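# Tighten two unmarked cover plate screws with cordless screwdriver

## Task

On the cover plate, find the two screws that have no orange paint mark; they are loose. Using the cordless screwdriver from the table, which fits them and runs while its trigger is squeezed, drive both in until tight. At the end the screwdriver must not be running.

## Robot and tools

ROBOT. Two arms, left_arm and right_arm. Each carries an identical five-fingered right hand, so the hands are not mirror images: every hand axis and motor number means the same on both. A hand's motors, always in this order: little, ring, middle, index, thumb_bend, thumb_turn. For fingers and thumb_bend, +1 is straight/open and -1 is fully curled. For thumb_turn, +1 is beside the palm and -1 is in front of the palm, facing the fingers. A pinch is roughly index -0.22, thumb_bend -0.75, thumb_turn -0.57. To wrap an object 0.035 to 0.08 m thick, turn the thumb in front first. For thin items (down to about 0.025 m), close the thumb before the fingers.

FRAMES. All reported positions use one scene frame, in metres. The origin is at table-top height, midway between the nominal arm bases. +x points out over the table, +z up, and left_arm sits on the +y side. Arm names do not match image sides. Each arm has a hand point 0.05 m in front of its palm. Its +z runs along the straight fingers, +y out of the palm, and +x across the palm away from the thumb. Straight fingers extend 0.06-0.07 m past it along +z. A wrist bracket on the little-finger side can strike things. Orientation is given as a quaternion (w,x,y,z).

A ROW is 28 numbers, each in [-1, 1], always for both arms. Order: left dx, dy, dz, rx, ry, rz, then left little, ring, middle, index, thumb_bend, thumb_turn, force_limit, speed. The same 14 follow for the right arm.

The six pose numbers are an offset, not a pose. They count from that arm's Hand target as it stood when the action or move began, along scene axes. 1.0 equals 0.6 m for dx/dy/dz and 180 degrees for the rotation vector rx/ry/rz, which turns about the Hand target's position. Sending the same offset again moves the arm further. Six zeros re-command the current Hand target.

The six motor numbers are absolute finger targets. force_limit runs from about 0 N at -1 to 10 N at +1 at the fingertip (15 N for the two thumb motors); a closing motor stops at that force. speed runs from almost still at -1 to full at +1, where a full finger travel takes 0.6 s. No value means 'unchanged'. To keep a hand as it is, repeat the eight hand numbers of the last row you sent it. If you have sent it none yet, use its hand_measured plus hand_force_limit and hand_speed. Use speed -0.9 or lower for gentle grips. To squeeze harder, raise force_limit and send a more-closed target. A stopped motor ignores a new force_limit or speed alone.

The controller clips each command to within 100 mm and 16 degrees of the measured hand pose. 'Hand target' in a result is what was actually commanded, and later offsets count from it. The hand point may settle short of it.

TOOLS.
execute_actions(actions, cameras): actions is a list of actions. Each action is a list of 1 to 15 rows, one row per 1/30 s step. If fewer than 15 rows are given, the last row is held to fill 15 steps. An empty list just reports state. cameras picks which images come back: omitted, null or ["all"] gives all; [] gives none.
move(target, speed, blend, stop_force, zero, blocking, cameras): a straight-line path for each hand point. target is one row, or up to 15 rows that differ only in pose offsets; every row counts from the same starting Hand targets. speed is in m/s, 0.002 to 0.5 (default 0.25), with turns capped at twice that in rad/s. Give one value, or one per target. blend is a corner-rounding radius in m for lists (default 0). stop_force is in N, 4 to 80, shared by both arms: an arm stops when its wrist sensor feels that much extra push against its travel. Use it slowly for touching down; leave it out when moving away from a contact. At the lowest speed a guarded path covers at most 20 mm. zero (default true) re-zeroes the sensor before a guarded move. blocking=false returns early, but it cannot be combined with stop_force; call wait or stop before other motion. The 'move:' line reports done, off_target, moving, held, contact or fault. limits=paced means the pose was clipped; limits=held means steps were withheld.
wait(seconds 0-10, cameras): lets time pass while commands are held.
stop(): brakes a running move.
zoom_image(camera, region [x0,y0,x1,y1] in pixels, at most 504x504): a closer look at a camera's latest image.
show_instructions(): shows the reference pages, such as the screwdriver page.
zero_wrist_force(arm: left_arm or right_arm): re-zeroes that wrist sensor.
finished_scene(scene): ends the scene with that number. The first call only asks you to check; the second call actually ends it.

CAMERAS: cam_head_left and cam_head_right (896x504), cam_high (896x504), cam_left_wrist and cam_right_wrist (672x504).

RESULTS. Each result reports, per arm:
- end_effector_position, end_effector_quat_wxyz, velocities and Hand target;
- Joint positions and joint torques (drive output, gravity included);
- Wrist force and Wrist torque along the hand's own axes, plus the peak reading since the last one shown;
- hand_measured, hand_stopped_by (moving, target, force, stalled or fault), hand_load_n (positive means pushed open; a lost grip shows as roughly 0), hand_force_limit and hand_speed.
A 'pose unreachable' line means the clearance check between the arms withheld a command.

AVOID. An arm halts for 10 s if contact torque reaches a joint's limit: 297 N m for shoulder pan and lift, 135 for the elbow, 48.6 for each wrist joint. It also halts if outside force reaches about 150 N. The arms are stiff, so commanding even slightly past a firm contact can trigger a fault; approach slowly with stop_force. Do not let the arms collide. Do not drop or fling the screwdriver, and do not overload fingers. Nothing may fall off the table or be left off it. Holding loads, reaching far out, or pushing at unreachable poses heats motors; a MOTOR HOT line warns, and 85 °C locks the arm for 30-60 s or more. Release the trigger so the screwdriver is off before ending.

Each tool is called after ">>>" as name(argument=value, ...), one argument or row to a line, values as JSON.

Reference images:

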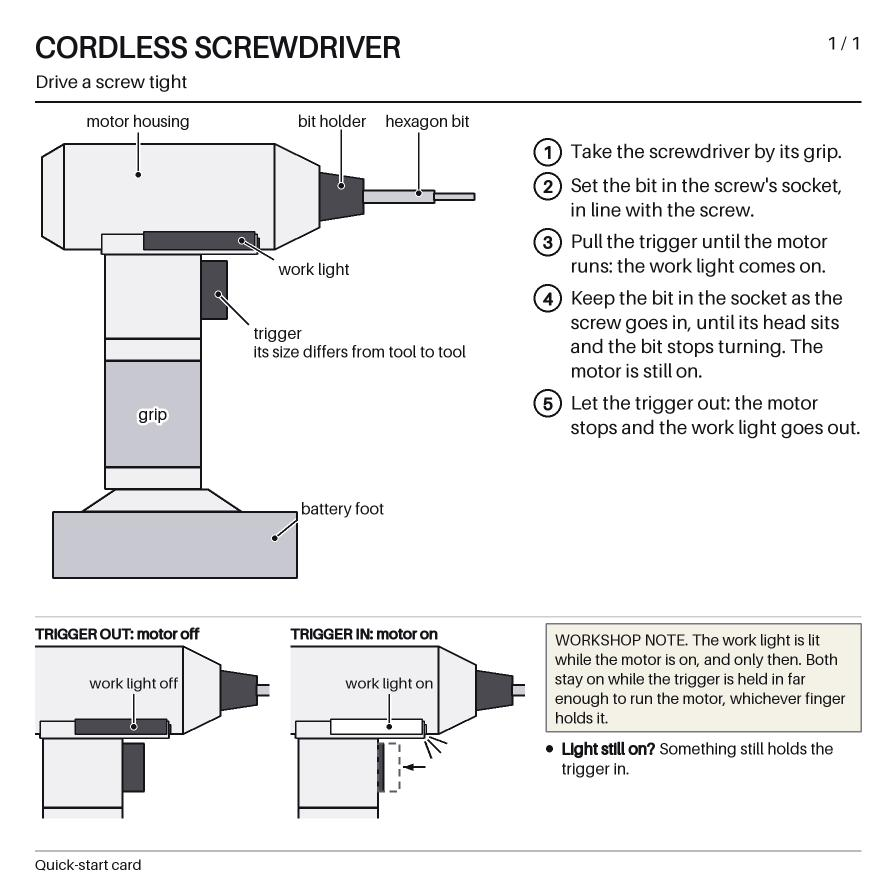

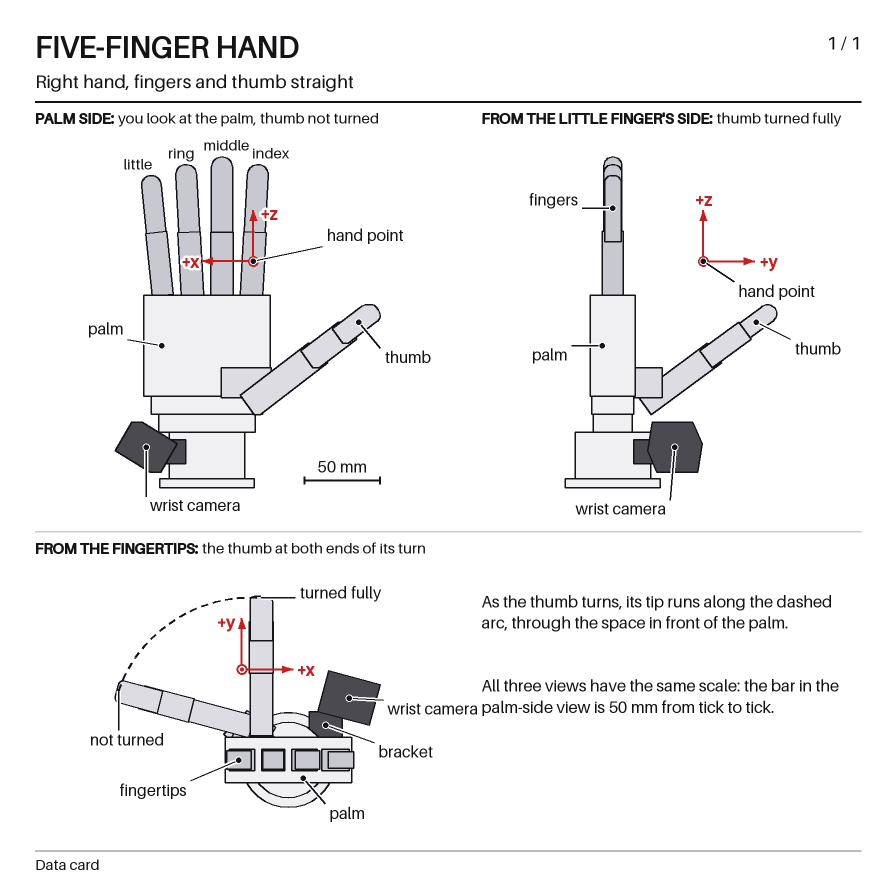

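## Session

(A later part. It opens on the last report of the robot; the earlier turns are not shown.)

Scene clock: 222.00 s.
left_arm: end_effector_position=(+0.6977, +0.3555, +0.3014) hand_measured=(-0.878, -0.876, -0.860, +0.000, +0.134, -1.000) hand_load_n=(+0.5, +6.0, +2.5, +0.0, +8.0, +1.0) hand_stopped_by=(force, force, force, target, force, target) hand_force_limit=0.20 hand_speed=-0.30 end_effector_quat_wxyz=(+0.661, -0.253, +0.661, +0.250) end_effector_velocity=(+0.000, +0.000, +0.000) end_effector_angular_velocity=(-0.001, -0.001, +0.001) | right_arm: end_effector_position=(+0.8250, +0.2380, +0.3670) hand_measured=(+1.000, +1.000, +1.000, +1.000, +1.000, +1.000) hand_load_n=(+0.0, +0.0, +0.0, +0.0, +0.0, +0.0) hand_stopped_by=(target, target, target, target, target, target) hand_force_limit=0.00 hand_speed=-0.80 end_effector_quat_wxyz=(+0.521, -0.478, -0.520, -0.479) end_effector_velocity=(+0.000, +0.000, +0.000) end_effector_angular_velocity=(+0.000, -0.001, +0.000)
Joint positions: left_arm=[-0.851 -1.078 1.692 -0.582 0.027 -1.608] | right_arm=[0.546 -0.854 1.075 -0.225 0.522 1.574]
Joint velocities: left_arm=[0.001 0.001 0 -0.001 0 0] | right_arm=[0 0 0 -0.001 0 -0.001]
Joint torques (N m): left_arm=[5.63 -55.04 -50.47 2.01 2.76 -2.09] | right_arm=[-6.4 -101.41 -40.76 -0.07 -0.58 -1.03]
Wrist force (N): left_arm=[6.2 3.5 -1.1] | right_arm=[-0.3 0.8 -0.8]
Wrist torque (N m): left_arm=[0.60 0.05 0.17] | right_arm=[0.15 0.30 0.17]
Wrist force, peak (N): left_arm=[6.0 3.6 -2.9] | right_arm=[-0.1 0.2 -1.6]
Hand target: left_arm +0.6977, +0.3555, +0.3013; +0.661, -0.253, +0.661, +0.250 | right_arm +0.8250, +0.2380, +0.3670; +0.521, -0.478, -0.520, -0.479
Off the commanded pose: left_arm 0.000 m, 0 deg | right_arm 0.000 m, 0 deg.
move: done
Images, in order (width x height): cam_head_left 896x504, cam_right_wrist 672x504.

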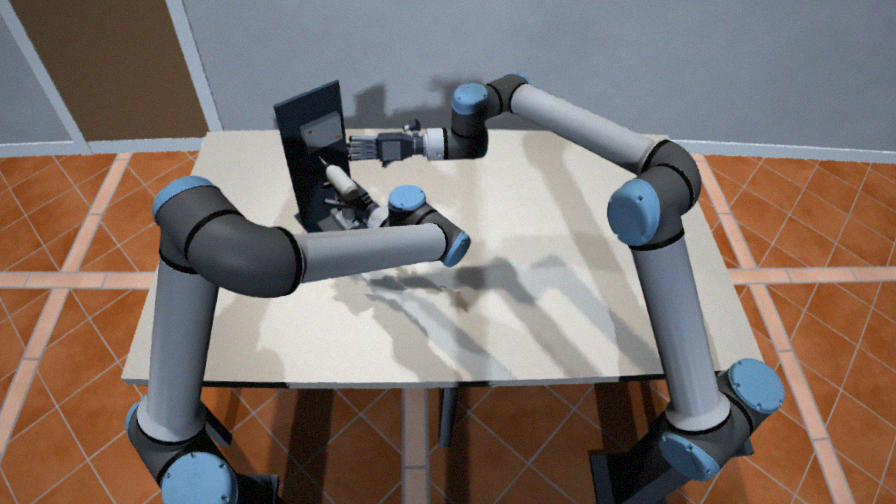

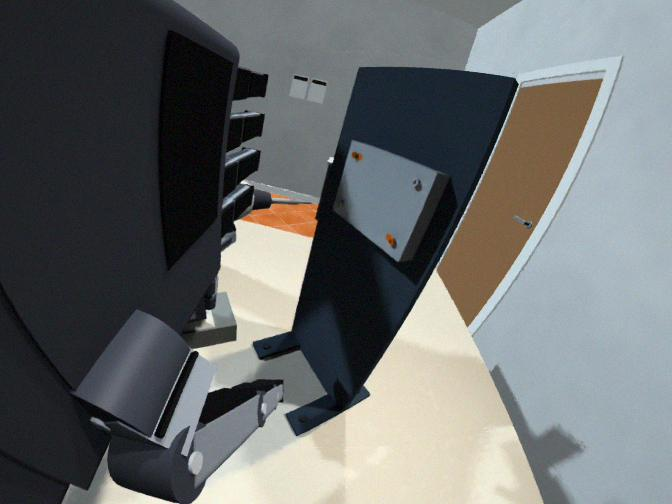

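>>> move(
  target=[
    [-0.1667,-0.125,0,0,0,0,-0.98,-0.98,-0.98,0.0,-1,-1,0.2,-0.3,0,0,0,0,0,0,1,1,1,1,1,1,0,-0.8],
    [-0.2,-0.15,-0.27,0,0,0,-0.98,-0.98,-0.98,0.0,-1,-1,0.2,-0.3,0,0,0,0,0,0,1,1,1,1,1,1,0,-0.8],
  ],
  speed=[0.15,0.15],
  blend=[0.04,0],
  cameras=["cam_right_wrist","cam_high","cam_head_left"],
)

Scene clock: 224.67 s.
left_arm: end_effector_position=(+0.5772, +0.2658, +0.1392) hand_measured=(-0.878, -0.876, -0.860, +0.000, +0.134, -1.000) hand_load_n=(+0.5, +6.0, +2.5, +0.0, +8.0, +1.0) hand_stopped_by=(force, force, force, target, force, target) hand_force_limit=0.20 hand_speed=-0.30 end_effector_quat_wxyz=(+0.661, -0.253, +0.661, +0.250) end_effector_velocity=(+0.000, +0.001, +0.000) end_effector_angular_velocity=(+0.001, +0.001, +0.000) | right_arm: end_effector_position=(+0.8250, +0.2380, +0.3670) hand_measured=(+1.000, +1.000, +1.000, +1.000, +1.000, +1.000) hand_load_n=(+0.0, +0.0, +0.0, +0.0, +0.0, +0.0) hand_stopped_by=(target, target, target, target, target, target) hand_force_limit=0.00 hand_speed=-0.80 end_effector_quat_wxyz=(+0.521, -0.478, -0.520, -0.479) end_effector_velocity=(+0.000, +0.000, -0.001) end_effector_angular_velocity=(-0.001, +0.002, +0.000)
Joint positions: left_arm=[-1.056 -0.944 1.844 -0.909 -0.178 -1.566] | right_arm=[0.546 -0.854 1.075 -0.225 0.522 1.574]
Joint velocities: left_arm=[0.001 0.001 0 0.001 0 0] | right_arm=[0 0.001 0 0.001 0 0]
Joint torques (N m): left_arm=[11.11 -68.15 -16.33 3.89 2.43 -0.71] | right_arm=[-6.23 -101.57 -41.36 -0.08 -0.75 -0.96]
Wrist force (N): left_arm=[6.1 3.8 -1.1] | right_arm=[-0.1 0.5 -1.0]
Wrist torque (N m): left_arm=[0.65 0.06 0.15] | right_arm=[0.12 0.28 0.17]
Wrist force, peak (N): left_arm=[8.6 3.8 -1.3] | right_arm=[-0.1 0.3 -1.7]
Hand target: left_arm +0.5773, +0.2658, +0.1392; +0.661, -0.253, +0.661, +0.250 | right_arm +0.8250, +0.2380, +0.3670; +0.521, -0.478, -0.520, -0.479
Off the commanded pose: left_arm 0.001 m, 0 deg | right_arm 0.000 m, 0 deg.
move: done
Images, in order (width x height): cam_head_left 896x504, cam_high 896x504, cam_right_wrist 672x504.

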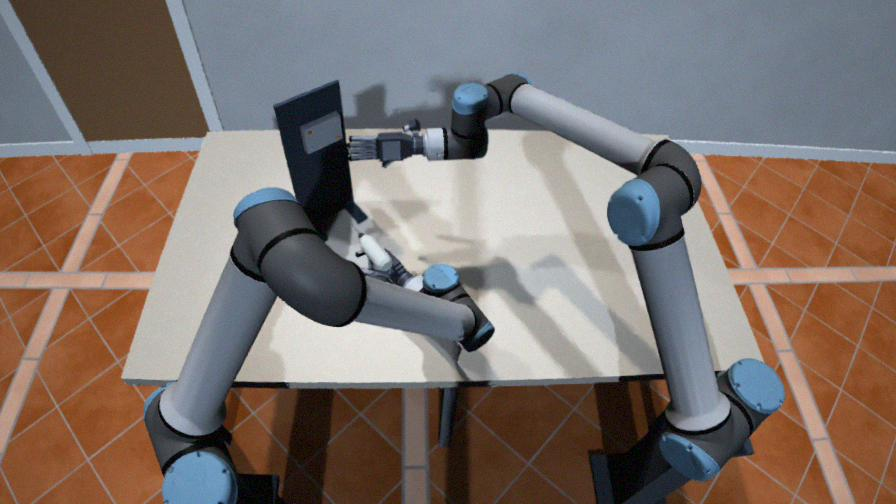

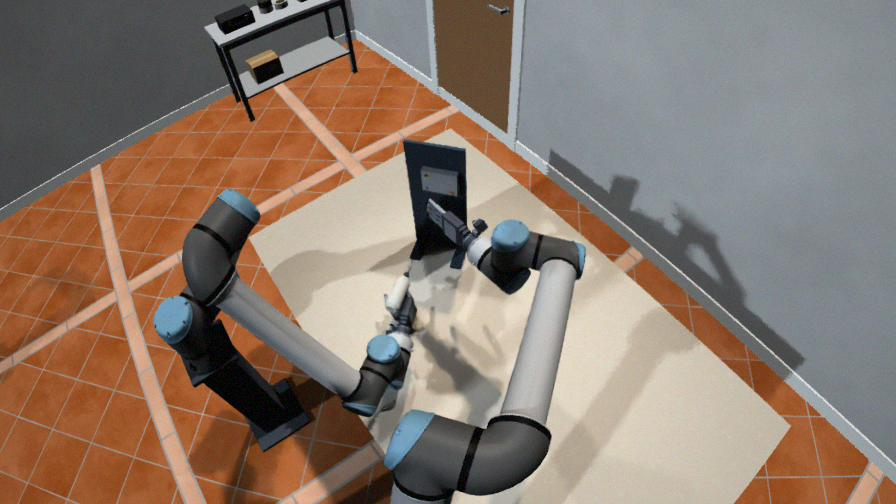

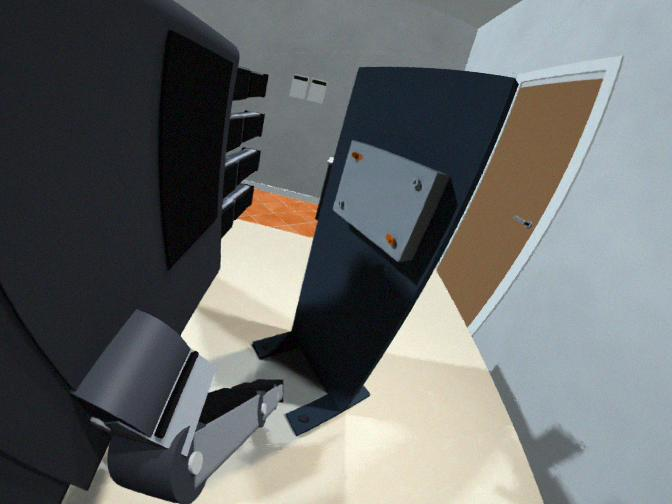

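Good light now; check all four screws.

>>> zoom_image(
  camera="cam_right_wrist",
  region=[325, 130, 455, 270],
)

>>> move(
  target=[0,0,-0.045,0,0,0,-0.98,-0.98,-0.98,0.0,-1,-1,0.2,-0.3,0,0,0,0,0,0,1,1,1,1,1,1,0,-0.8],
  speed=0.015,
  stop_force=4,
  cameras=["cam_left_wrist","cam_head_left","cam_head_right"],
)

Scaled by 3.600 from the camera's 672x504 image, which has a finer 960x720 frame.

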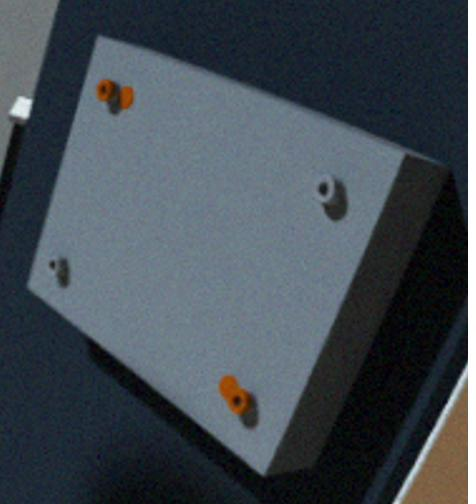

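Scene clock: 226.17 s.
left_arm: end_effector_position=(+0.5772, +0.2659, +0.1347) hand_measured=(-0.878, -0.876, -0.860, +0.000, +0.134, -1.000) hand_load_n=(+1.0, +7.0, +2.0, +0.0, +7.5, +1.0) hand_stopped_by=(force, force, force, target, force, target) hand_force_limit=0.20 hand_speed=-0.30 end_effector_quat_wxyz=(+0.661, -0.253, +0.661, +0.250) end_effector_velocity=(+0.000, +0.001, +0.000) end_effector_angular_velocity=(+0.000, +0.000, +0.001) | right_arm: end_effector_position=(+0.8250, +0.2380, +0.3670) hand_measured=(+1.000, +1.000, +1.000, +1.000, +1.000, +1.000) hand_load_n=(+0.0, +0.0, +0.0, +0.0, +0.0, +0.0) hand_stopped_by=(target, target, target, target, target, target) hand_force_limit=0.00 hand_speed=-0.80 end_effector_quat_wxyz=(+0.521, -0.478, -0.520, -0.479) end_effector_velocity=(+0.000, +0.000, +0.001) end_effector_angular_velocity=(+0.001, -0.001, +0.000)
Joint positions: left_arm=[-1.056 -0.938 1.845 -0.915 -0.178 -1.567] | right_arm=[0.546 -0.854 1.075 -0.225 0.522 1.574]
Joint velocities: left_arm=[0.001 0 0 -0.001 0 0] | right_arm=[0 0 0 -0.001 0 0]
Joint torques (N m): left_arm=[5.32 -88.56 -37.41 3.13 2.39 -1.74] | right_arm=[-6.42 -101.78 -40.99 -0.25 -0.72 -1.01]
Wrist force (N): left_arm=[6.3 3.5 -1.1] | right_arm=[-0.2 0.6 -1.2]
Wrist torque (N m): left_arm=[0.60 0.04 0.14] | right_arm=[0.15 0.29 0.18]
Wrist force, peak (N): left_arm=[6.5 3.5 -1.1] | right_arm=[0.1 0.6 -1.5]
Hand target: left_arm +0.5773, +0.2658, +0.1347; +0.661, -0.253, +0.661, +0.250 | right_arm +0.8250, +0.2380, +0.3670; +0.521, -0.478, -0.520, -0.479
Off the commanded pose: left_arm 0.023 m, 0 deg | right_arm 0.000 m, 0 deg.
move: contact (left_arm)
Images, in order (width x height): cam_head_left 896x504, cam_head_right 896x504, cam_left_wrist 672x504.

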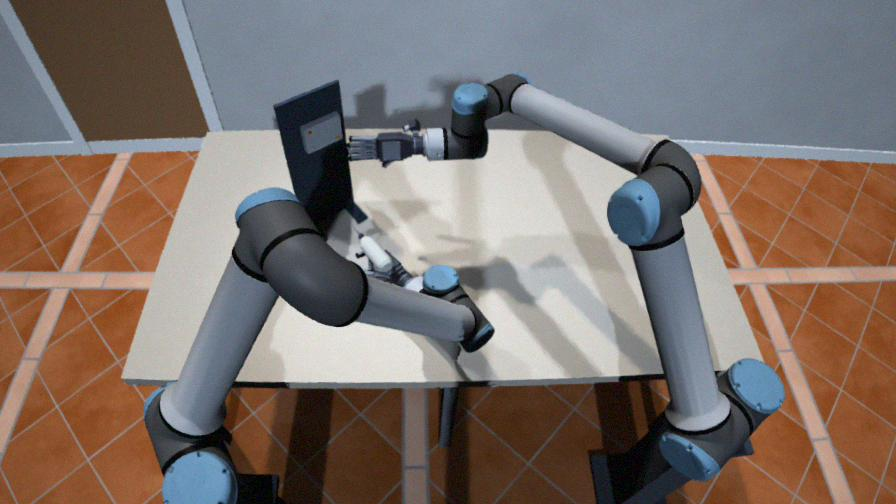

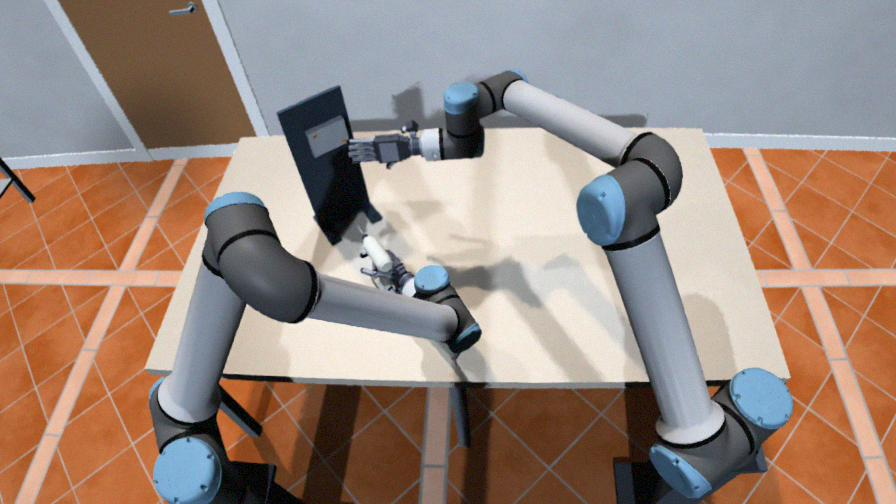

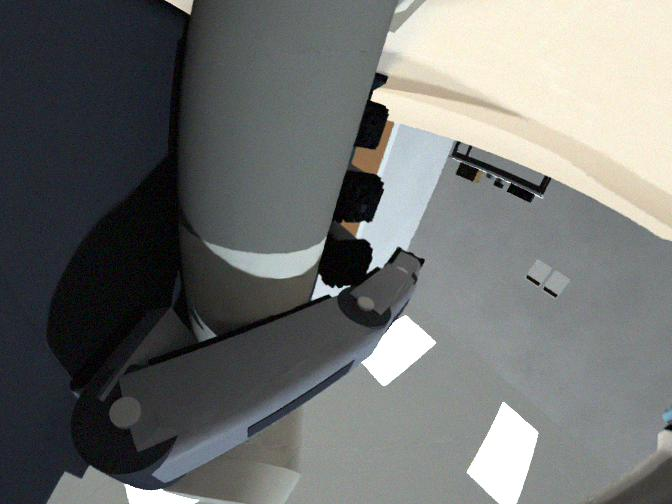

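>>> move(
  target=[0,0,-0.04,0,0,0,-0.98,-0.98,-0.98,0.0,-1,-1,0.2,-0.3,0,0,0,0,0,0,1,1,1,1,1,1,0,-0.8],
  speed=0.012,
  stop_force=6,
  cameras=["cam_head_left"],
)

>>> zoom_image(
  camera="cam_head_left",
  region=[320, 210, 440, 310],
)

Scene clock: 227.10 s.
left_arm: end_effector_position=(+0.5773, +0.2659, +0.1344) hand_measured=(-0.878, -0.876, -0.860, +0.000, +0.134, -1.000) hand_load_n=(+1.5, +7.0, +2.0, +0.0, +7.5, +1.0) hand_stopped_by=(force, force, force, target, force, target) hand_force_limit=0.20 hand_speed=-0.30 end_effector_quat_wxyz=(+0.661, -0.253, +0.661, +0.250) end_effector_velocity=(+0.000, +0.000, +0.000) end_effector_angular_velocity=(+0.002, +0.001, +0.000) | right_arm: end_effector_position=(+0.8250, +0.2380, +0.3670) hand_measured=(+1.000, +1.000, +1.000, +1.000, +1.000, +1.000) hand_load_n=(+0.0, +0.0, +0.0, +0.0, +0.0, +0.0) hand_stopped_by=(target, target, target, target, target, target) hand_force_limit=0.00 hand_speed=-0.80 end_effector_quat_wxyz=(+0.521, -0.478, -0.520, -0.479) end_effector_velocity=(+0.000, +0.000, +0.001) end_effector_angular_velocity=(+0.001, -0.002, +0.000)
Joint positions: left_arm=[-1.056 -0.937 1.845 -0.916 -0.178 -1.567] | right_arm=[0.546 -0.854 1.075 -0.225 0.522 1.574]
Joint velocities: left_arm=[0 0 0 0 0 0.002] | right_arm=[0 0 0 -0.002 0 0]
Joint torques (N m): left_arm=[4.75 -86.31 -35.76 4.03 1.85 -0.15] | right_arm=[-5.65 -101.58 -41.33 -0.21 -0.69 -0.91]
Wrist force (N): left_arm=[5.1 3.6 -0.9] | right_arm=[-0.4 0.4 -1.4]
Wrist torque (N m): left_arm=[0.64 0.03 0.11] | right_arm=[0.13 0.33 0.16]
Wrist force, peak (N): left_arm=[6.3 3.7 -1.0] | right_arm=[-0.2 0.7 -1.7]
Hand target: left_arm +0.5773, +0.2659, +0.1344; +0.661, -0.253, +0.661, +0.250 | right_arm +0.8250, +0.2380, +0.3670; +0.521, -0.478, -0.520, -0.479
Off the commanded pose: left_arm 0.024 m, 0 deg | right_arm 0.000 m, 0 deg.
move: contact (left_arm)
Images, in order (width x height): cam_head_left 896x504.

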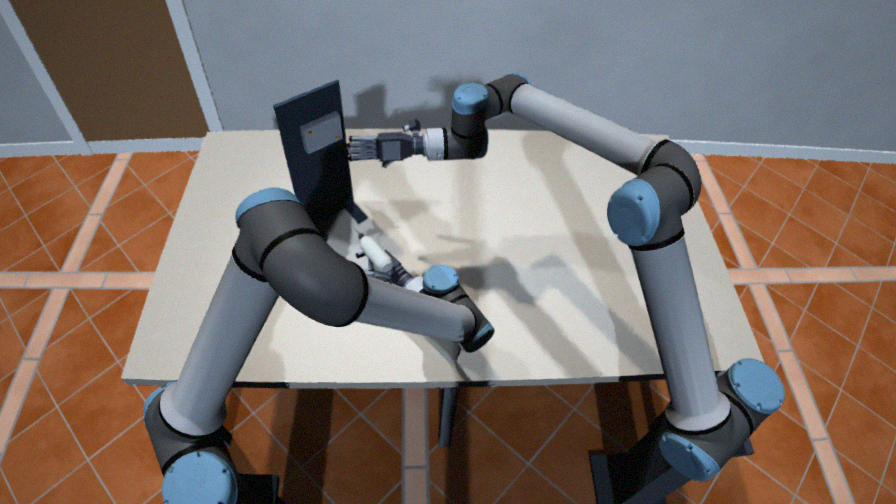

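Scaled by 4.200.

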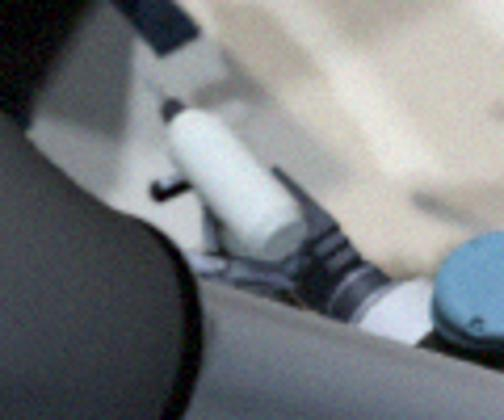

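>>> move(
  target=[0,0,-0.04,0,0,0,-0.98,-0.98,-0.98,0.0,-1,-1,0.2,-0.3,0,0,0,0,0,0,1,1,1,1,1,1,0,-0.8],
  speed=0.01,
  stop_force=9,
  cameras=["cam_head_left"],
)

>>> zoom_image(
  camera="cam_head_left",
  region=[320, 210, 440, 310],
)

Scene clock: 228.27 s.
left_arm: end_effector_position=(+0.5773, +0.2658, +0.1340) hand_measured=(-0.878, -0.876, -0.860, +0.000, +0.134, -1.000) hand_load_n=(+2.5, +8.0, +2.5, +0.0, +8.0, +1.0) hand_stopped_by=(force, force, force, target, force, target) hand_force_limit=0.20 hand_speed=-0.30 end_effector_quat_wxyz=(+0.661, -0.253, +0.661, +0.250) end_effector_velocity=(+0.000, +0.000, +0.000) end_effector_angular_velocity=(+0.001, +0.001, -0.001) | right_arm: end_effector_position=(+0.8250, +0.2380, +0.3670) hand_measured=(+1.000, +1.000, +1.000, +1.000, +1.000, +1.000) hand_load_n=(+0.0, +0.0, +0.0, +0.0, +0.0, +0.0) hand_stopped_by=(target, target, target, target, target, target) hand_force_limit=0.00 hand_speed=-0.80 end_effector_quat_wxyz=(+0.521, -0.478, -0.520, -0.479) end_effector_velocity=(+0.000, +0.000, +0.002) end_effector_angular_velocity=(+0.000, -0.001, +0.000)
Joint positions: left_arm=[-1.056 -0.936 1.845 -0.916 -0.178 -1.567] | right_arm=[0.546 -0.854 1.075 -0.225 0.522 1.574]
Joint velocities: left_arm=[-0.001 0 0 0.001 0.001 0.001] | right_arm=[0 -0.002 0 0.001 0 0]
Joint torques (N m): left_arm=[6.01 -89.5 -30.01 3.15 1.93 -0.25] | right_arm=[-5.12 -101.38 -41.08 -0.54 -0.58 -0.93]
Wrist force (N): left_arm=[3.6 3.6 -0.6] | right_arm=[-0.2 0.5 -1.3]
Wrist torque (N m): left_arm=[0.63 -0.06 0.11] | right_arm=[0.14 0.29 0.17]
Wrist force, peak (N): left_arm=[-5.8 3.5 -3.4] | right_arm=[0.2 0.5 -1.4]
Hand target: left_arm +0.5773, +0.2658, +0.1340; +0.661, -0.253, +0.661, +0.250 | right_arm +0.8250, +0.2380, +0.3670; +0.521, -0.478, -0.520, -0.479
Off the commanded pose: left_arm 0.024 m, 0 deg | right_arm 0.000 m, 0 deg.
move: contact (left_arm)
Images, in order (width x height): cam_head_left 896x504.

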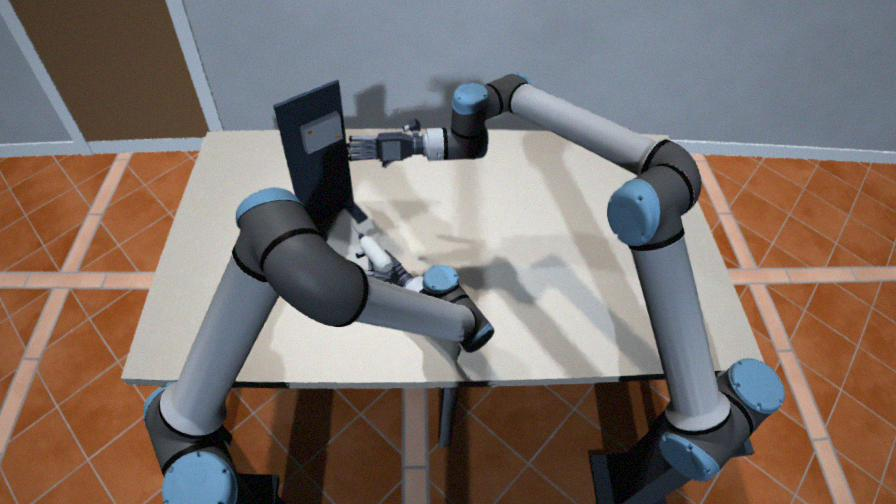

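Scaled by 4.200.

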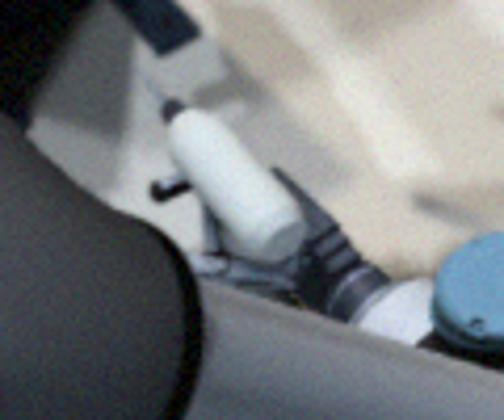

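>>> wait(
  seconds=0,
  cameras=["cam_high","cam_head_right","cam_left_wrist"],
)

>>> zoom_image(
  camera="cam_high",
  region=[360, 260, 440, 360],
)

>>> zoom_image(
  camera="cam_head_right",
  region=[330, 210, 450, 310],
)

Scene clock: 228.60 s.
left_arm: end_effector_position=(+0.5773, +0.2658, +0.1340) hand_measured=(-0.878, -0.876, -0.860, +0.000, +0.134, -1.000) hand_load_n=(+3.0, +8.0, +2.0, +0.0, +8.0, +1.5) hand_stopped_by=(force, force, force, target, force, target) hand_force_limit=0.20 hand_speed=-0.30 end_effector_quat_wxyz=(+0.661, -0.253, +0.661, +0.250) end_effector_velocity=(+0.000, +0.000, +0.000) end_effector_angular_velocity=(+0.001, +0.001, +0.001) | right_arm: end_effector_position=(+0.8250, +0.2380, +0.3670) hand_measured=(+1.000, +1.000, +1.000, +1.000, +1.000, +1.000) hand_load_n=(+0.0, +0.0, +0.0, +0.0, +0.0, +0.0) hand_stopped_by=(target, target, target, target, target, target) hand_force_limit=0.00 hand_speed=-0.80 end_effector_quat_wxyz=(+0.521, -0.478, -0.520, -0.479) end_effector_velocity=(+0.000, +0.000, +0.002) end_effector_angular_velocity=(+0.001, -0.002, +0.000)
Joint positions: left_arm=[-1.056 -0.936 1.845 -0.916 -0.178 -1.567] | right_arm=[0.546 -0.854 1.075 -0.225 0.522 1.574]
Joint velocities: left_arm=[0.001 -0.001 0 0 0 0.002] | right_arm=[0 -0.001 0 0 0 0]
Joint torques (N m): left_arm=[6.41 -88.95 -31.15 3.75 2.1 -0.03] | right_arm=[-4.63 -102.56 -41.73 -0.29 -0.61 -1]
Wrist force (N): left_arm=[3.7 3.5 -0.4] | right_arm=[-0.4 0.1 -1.3]
Wrist torque (N m): left_arm=[0.59 -0.02 0.10] | right_arm=[0.07 0.32 0.15]
Wrist force, peak (N): left_arm=[4.1 3.7 -0.6] | right_arm=[0.0 0.8 -1.2]
Hand target: left_arm +0.5773, +0.2658, +0.1340; +0.661, -0.253, +0.661, +0.250 | right_arm +0.8250, +0.2380, +0.3670; +0.521, -0.478, -0.520, -0.479
Off the commanded pose: left_arm 0.024 m, 0 deg | right_arm 0.000 m, 0 deg.
Images, in order (width x height): cam_head_right 896x504, cam_high 896x504, cam_left_wrist 672x504.

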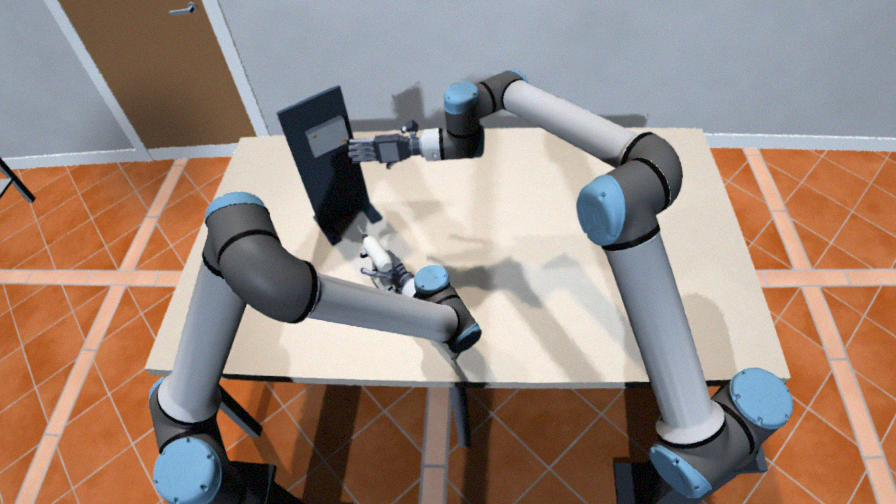

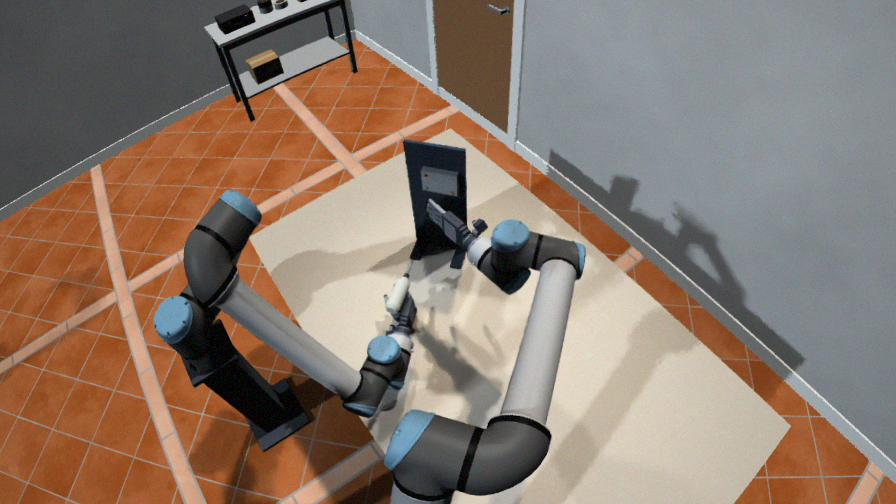

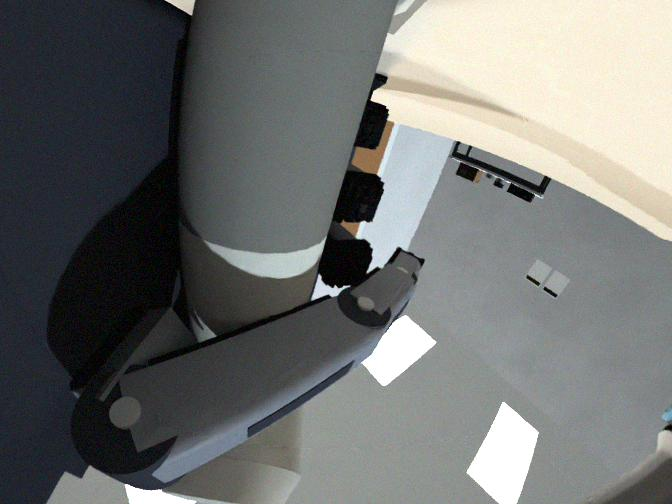

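Scaled by 5.040.

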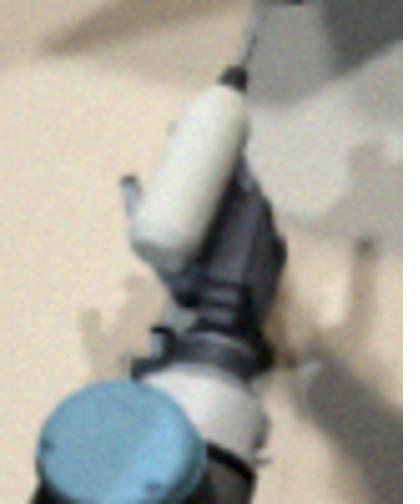

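Scaled by 4.200.

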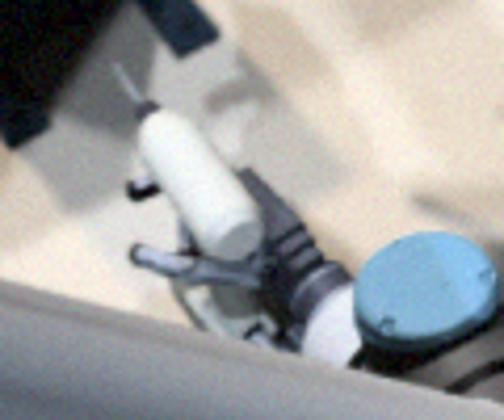

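>>> move(
  target=[
    [0,0,0,0,0,0,-0.98,-0.98,-0.98,0.0,-1,-1,0.2,-0.3,-0.05,-0.3,0,0,0,0,1,1,1,1,1,1,0,-0.8],
    [0,0,0,0,0,0,-0.98,-0.98,-0.98,0.0,-1,-1,0.2,-0.3,-0.29,-0.53,-0.195,0,0,0,1,1,1,1,1,1,0,-0.8],
  ],
  speed=0.25,
  blend=[0.05,0],
  cameras=["cam_right_wrist","cam_high"],
)

Scene clock: 231.37 s.
left_arm: end_effector_position=(+0.5773, +0.2658, +0.1340) hand_measured=(-0.878, -0.876, -0.860, +0.000, +0.134, -1.000) hand_load_n=(+2.5, +8.0, +2.5, +0.0, +7.5, +1.0) hand_stopped_by=(force, force, force, target, force, target) hand_force_limit=0.20 hand_speed=-0.30 end_effector_quat_wxyz=(+0.661, -0.253, +0.661, +0.250) end_effector_velocity=(+0.000, +0.000, +0.000) end_effector_angular_velocity=(+0.000, +0.000, +0.000) | right_arm: end_effector_position=(+0.6511, -0.0801, +0.2501) hand_measured=(+1.000, +1.000, +1.000, +1.000, +1.000, +1.000) hand_load_n=(+0.0, +0.0, +0.0, +0.0, +0.0, +0.0) hand_stopped_by=(target, target, target, target, target, target) hand_force_limit=0.00 hand_speed=-0.80 end_effector_quat_wxyz=(+0.521, -0.478, -0.520, -0.479) end_effector_velocity=(-0.001, +0.000, -0.001) end_effector_angular_velocity=(+0.000, -0.001, +0.000)
Joint positions: left_arm=[-1.056 -0.936 1.845 -0.916 -0.178 -1.567] | right_arm=[0.288 -1.283 1.983 -0.71 0.264 1.58]
Joint velocities: left_arm=[0.001 -0.001 0 0 0 0] | right_arm=[0 0 0.002 0 0 -0.003]
Joint torques (N m): left_arm=[7.22 -91.14 -32.04 0.73 1.83 -0.62] | right_arm=[9.75 -58.54 -26.32 1.63 1.39 -1.63]
Wrist force (N): left_arm=[3.6 3.3 -0.8] | right_arm=[-0.3 0.3 -1.2]
Wrist torque (N m): left_arm=[0.59 0.00 0.09] | right_arm=[0.08 0.31 0.16]
Wrist force, peak (N): left_arm=[4.2 3.8 -0.6] | right_arm=[-1.3 -1.3 -2.4]
Hand target: left_arm +0.5773, +0.2658, +0.1340; +0.661, -0.253, +0.661, +0.250 | right_arm +0.6509, -0.0801, +0.2499; +0.521, -0.478, -0.520, -0.479
Off the commanded pose: left_arm 0.000 m, 0 deg | right_arm 0.000 m, 0 deg.
move: done
Images, in order (width x height): cam_high 896x504, cam_right_wrist 672x504.

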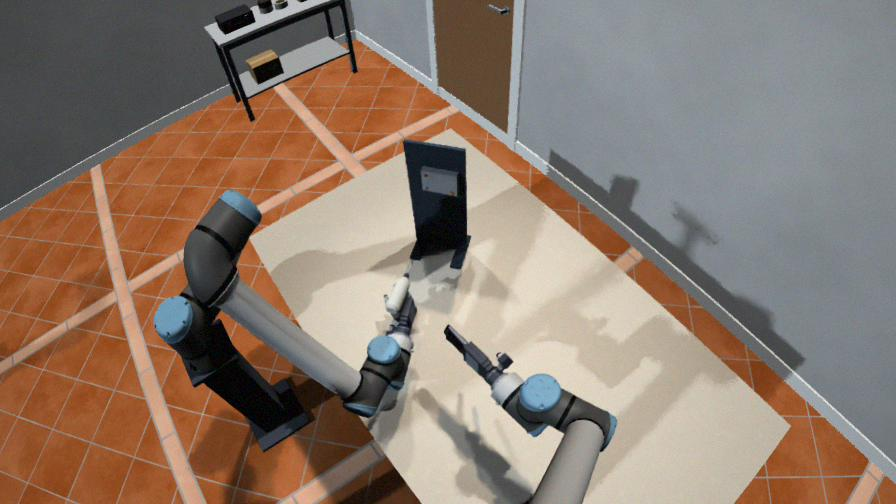

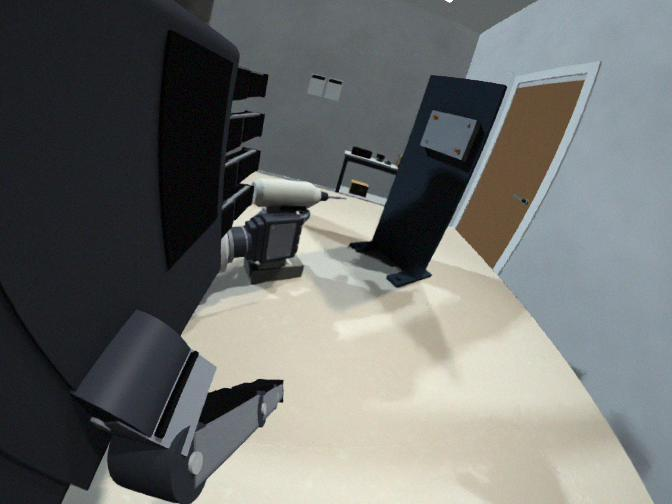

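>>> zoom_image(
  camera="cam_right_wrist",
  region=[210, 160, 360, 290],
)

>>> zoom_image(
  camera="cam_right_wrist",
  region=[230, 235, 320, 295],
)

Scaled by 3.360 from the camera's 672x504 image, which has a finer 960x720 frame.

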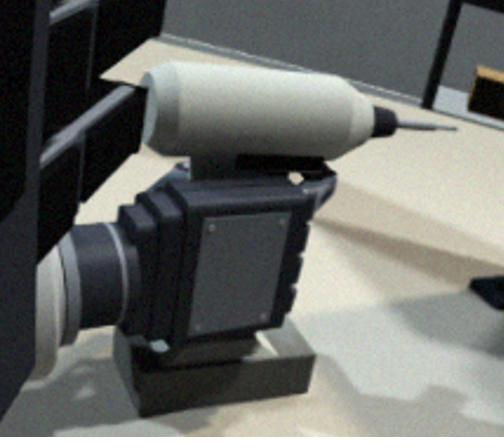

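Scaled by 5.600 from the camera's 672x504 image, which has a finer 960x720 frame.

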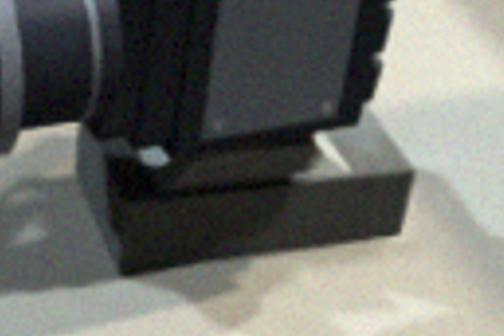

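>>> move(
  target=[0,0,0,0,0,0,-0.3,-0.3,-0.3,0.3,-0.3,-1,0.2,-0.7,0,0,0,0,0,0,1,1,1,1,1,1,0,-0.8],
  cameras=["cam_right_wrist"],
)

>>> zoom_image(
  camera="cam_right_wrist",
  region=[210, 160, 360, 290],
)

Scene clock: 233.30 s.
left_arm: end_effector_position=(+0.5773, +0.2658, +0.1340) hand_measured=(-0.300, -0.300, -0.300, +0.300, +0.118, -1.000) hand_load_n=(-0.5, +0.0, +0.0, +0.0, +0.5, +0.5) hand_stopped_by=(target, target, target, target, force, target) hand_force_limit=0.20 hand_speed=-0.70 end_effector_quat_wxyz=(+0.661, -0.253, +0.661, +0.250) end_effector_velocity=(+0.001, +0.001, +0.000) end_effector_angular_velocity=(-0.001, +0.000, +0.001) | right_arm: end_effector_position=(+0.6509, -0.0801, +0.2499) hand_measured=(+1.000, +1.000, +1.000, +1.000, +1.000, +1.000) hand_load_n=(+0.0, +0.0, +0.0, +0.0, +0.0, +0.0) hand_stopped_by=(target, target, target, target, target, target) hand_force_limit=0.00 hand_speed=-0.80 end_effector_quat_wxyz=(+0.521, -0.478, -0.520, -0.479) end_effector_velocity=(+0.000, +0.000, +0.000) end_effector_angular_velocity=(+0.000, +0.000, +0.000)
Joint positions: left_arm=[-1.056 -0.937 1.845 -0.916 -0.178 -1.567] | right_arm=[0.288 -1.283 1.983 -0.71 0.264 1.58]
Joint velocities: left_arm=[0.001 0 0 0 0 0] | right_arm=[0 0 0 0 0 0]
Joint torques (N m): left_arm=[2.88 -81.69 -30.35 -2.07 1.64 -0.07] | right_arm=[14.03 -50.82 -32.12 1.29 0.14 -2.37]
Wrist force (N): left_arm=[-1.7 3.6 -2.6] | right_arm=[-0.1 0.5 -1.3]
Wrist torque (N m): left_arm=[0.67 0.38 -0.05] | right_arm=[0.11 0.27 0.18]
Wrist force, peak (N): left_arm=[4.8 3.7 -1.1] | right_arm=[0.1 0.5 -1.6]
Hand target: left_arm +0.5773, +0.2658, +0.1340; +0.661, -0.253, +0.661, +0.250 | right_arm +0.6509, -0.0801, +0.2499; +0.521, -0.478, -0.520, -0.479
Off the commanded pose: left_arm 0.000 m, 0 deg | right_arm 0.000 m, 0 deg.
move: done
Images, in order (width x height): cam_right_wrist 672x504.

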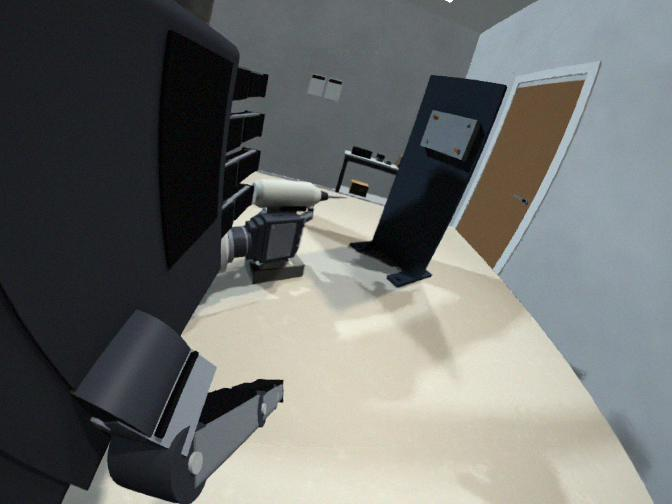

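Scaled by 3.360 from the camera's 672x504 image, which has a finer 960x720 frame.

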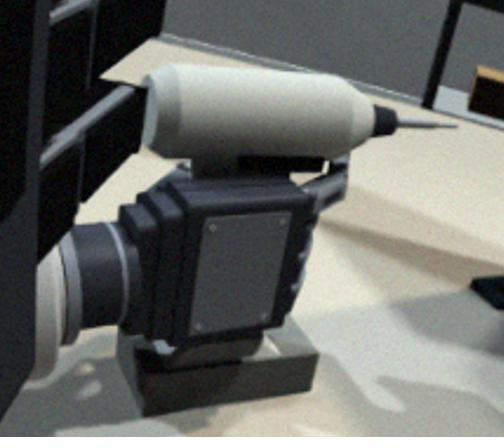

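>>> move(
  target=[0,0,0,0,0,0,1,1,1,1,1,-1,0.2,-0.5,0,0,0,0,0,0,1,1,1,1,1,1,0,-0.8],
  cameras=["cam_right_wrist"],
)

>>> move(
  target=[0.02,-0.0267,0,0,0,0,1,1,1,1,1,-1,0.2,-0.5,0,0,0,0,0,0,1,1,1,1,1,1,0,-0.8],
  speed=0.05,
  cameras=["cam_right_wrist"],
)

Scene clock: 235.37 s.
left_arm: end_effector_position=(+0.5773, +0.2658, +0.1340) hand_measured=(+1.000, +1.000, +1.000, +1.000, +1.000, -1.000) hand_load_n=(+0.0, +0.0, +0.0, +0.0, +0.0, +0.0) hand_stopped_by=(target, target, target, target, target, target) hand_force_limit=0.20 hand_speed=-0.50 end_effector_quat_wxyz=(+0.661, -0.253, +0.661, +0.250) end_effector_velocity=(+0.000, +0.000, +0.000) end_effector_angular_velocity=(+0.001, +0.000, +0.000) | right_arm: end_effector_position=(+0.6509, -0.0801, +0.2499) hand_measured=(+1.000, +1.000, +1.000, +1.000, +1.000, +1.000) hand_load_n=(+0.0, +0.0, +0.0, +0.0, +0.0, +0.0) hand_stopped_by=(target, target, target, target, target, target) hand_force_limit=0.00 hand_speed=-0.80 end_effector_quat_wxyz=(+0.521, -0.478, -0.520, -0.479) end_effector_velocity=(+0.000, +0.000, +0.000) end_effector_angular_velocity=(+0.000, +0.000, +0.000)
Joint positions: left_arm=[-1.056 -0.937 1.845 -0.916 -0.178 -1.567] | right_arm=[0.288 -1.283 1.983 -0.71 0.264 1.58]
Joint velocities: left_arm=[0 0 0 0 0.001 0] | right_arm=[0 0 0 0 0 0]
Joint torques (N m): left_arm=[5.83 -61.58 -30.36 -2.61 1.87 -0.15] | right_arm=[13.91 -50.93 -36.98 0.98 0.09 -2.25]
Wrist force (N): left_arm=[-0.6 2.4 -1.0] | right_arm=[0.0 0.6 -1.4]
Wrist torque (N m): left_arm=[0.55 0.24 -0.03] | right_arm=[0.15 0.26 0.18]
Wrist force, peak (N): left_arm=[-1.4 4.0 -2.3] | right_arm=[0.0 0.8 -1.5]
Hand target: left_arm +0.5773, +0.2658, +0.1340; +0.661, -0.253, +0.661, +0.250 | right_arm +0.6509, -0.0801, +0.2499; +0.521, -0.478, -0.520, -0.479
Off the commanded pose: left_arm 0.000 m, 0 deg | right_arm 0.000 m, 0 deg.
move: done
Images, in order (width x height): cam_right_wrist 672x504.

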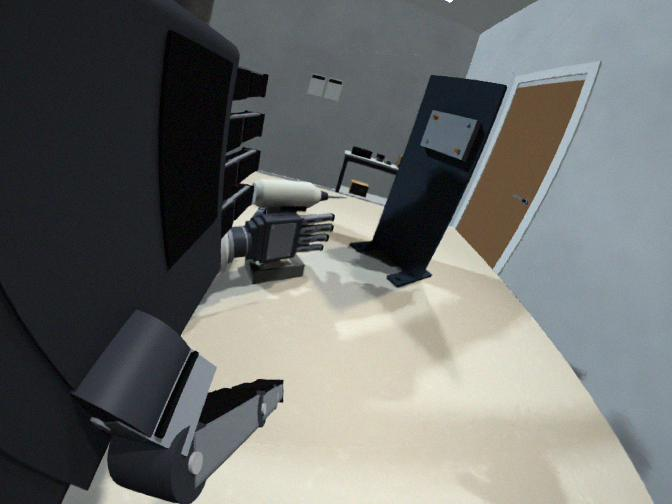

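Scene clock: 236.13 s.
left_arm: end_effector_position=(+0.5893, +0.2497, +0.1339) hand_measured=(+1.000, +1.000, +1.000, +1.000, +1.000, -1.000) hand_load_n=(+0.0, +0.0, +0.0, +0.0, +0.0, -0.5) hand_stopped_by=(target, target, target, target, target, target) hand_force_limit=0.20 hand_speed=-0.50 end_effector_quat_wxyz=(+0.661, -0.253, +0.661, +0.250) end_effector_velocity=(-0.001, +0.002, +0.000) end_effector_angular_velocity=(+0.003, +0.002, +0.000) | right_arm: end_effector_position=(+0.6509, -0.0801, +0.2499) hand_measured=(+1.000, +1.000, +1.000, +1.000, +1.000, +1.000) hand_load_n=(+0.0, +0.0, +0.0, +0.0, +0.0, +0.0) hand_stopped_by=(target, target, target, target, target, target) hand_force_limit=0.00 hand_speed=-0.80 end_effector_quat_wxyz=(+0.521, -0.478, -0.520, -0.479) end_effector_velocity=(+0.000, +0.000, +0.000) end_effector_angular_velocity=(+0.000, +0.000, +0.000)
Joint positions: left_arm=[-1.053 -0.915 1.801 -0.894 -0.176 -1.567] | right_arm=[0.288 -1.283 1.983 -0.71 0.264 1.58]
Joint velocities: left_arm=[0 -0.001 0.004 0 0 0.001] | right_arm=[0 0 0 0 0 0]
Joint torques (N m): left_arm=[1.51 -87.06 -12.82 0.96 1.47 -3.82] | right_arm=[12.44 -51.26 -37.16 0.97 0.12 -2.29]
Wrist force (N): left_arm=[-1.0 3.5 -0.8] | right_arm=[-0.1 0.3 -1.3]
Wrist torque (N m): left_arm=[0.59 0.28 -0.05] | right_arm=[0.09 0.27 0.17]
Wrist force, peak (N): left_arm=[-0.9 5.1 -1.6] | right_arm=[0.0 0.8 -1.4]
Hand target: left_arm +0.5892, +0.2498, +0.1339; +0.661, -0.253, +0.661, +0.250 | right_arm +0.6509, -0.0801, +0.2499; +0.521, -0.478, -0.520, -0.479
Off the commanded pose: left_arm 0.000 m, 0 deg | right_arm 0.000 m, 0 deg.
move: done
Images, in order (width x height): cam_right_wrist 672x504.

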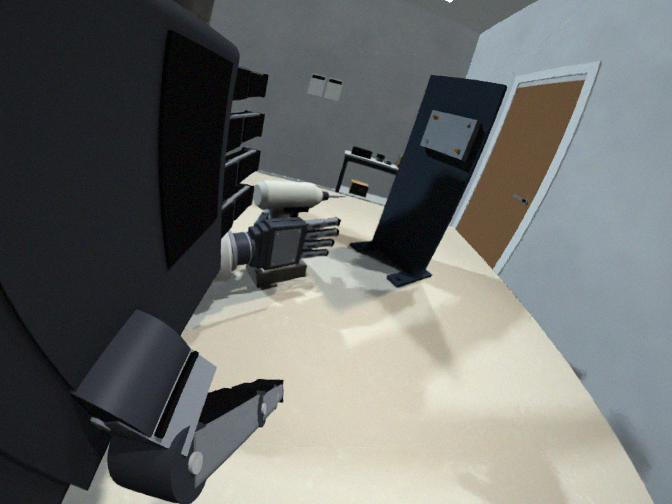

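>>> zoom_image(
  camera="cam_right_wrist",
  region=[210, 160, 360, 290],
)

Scaled by 3.360 from the camera's 672x504 image, which has a finer 960x720 frame.

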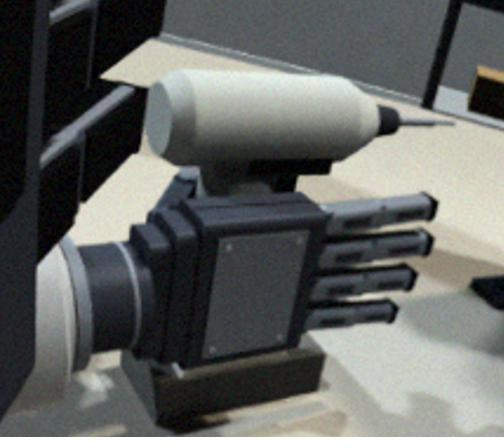

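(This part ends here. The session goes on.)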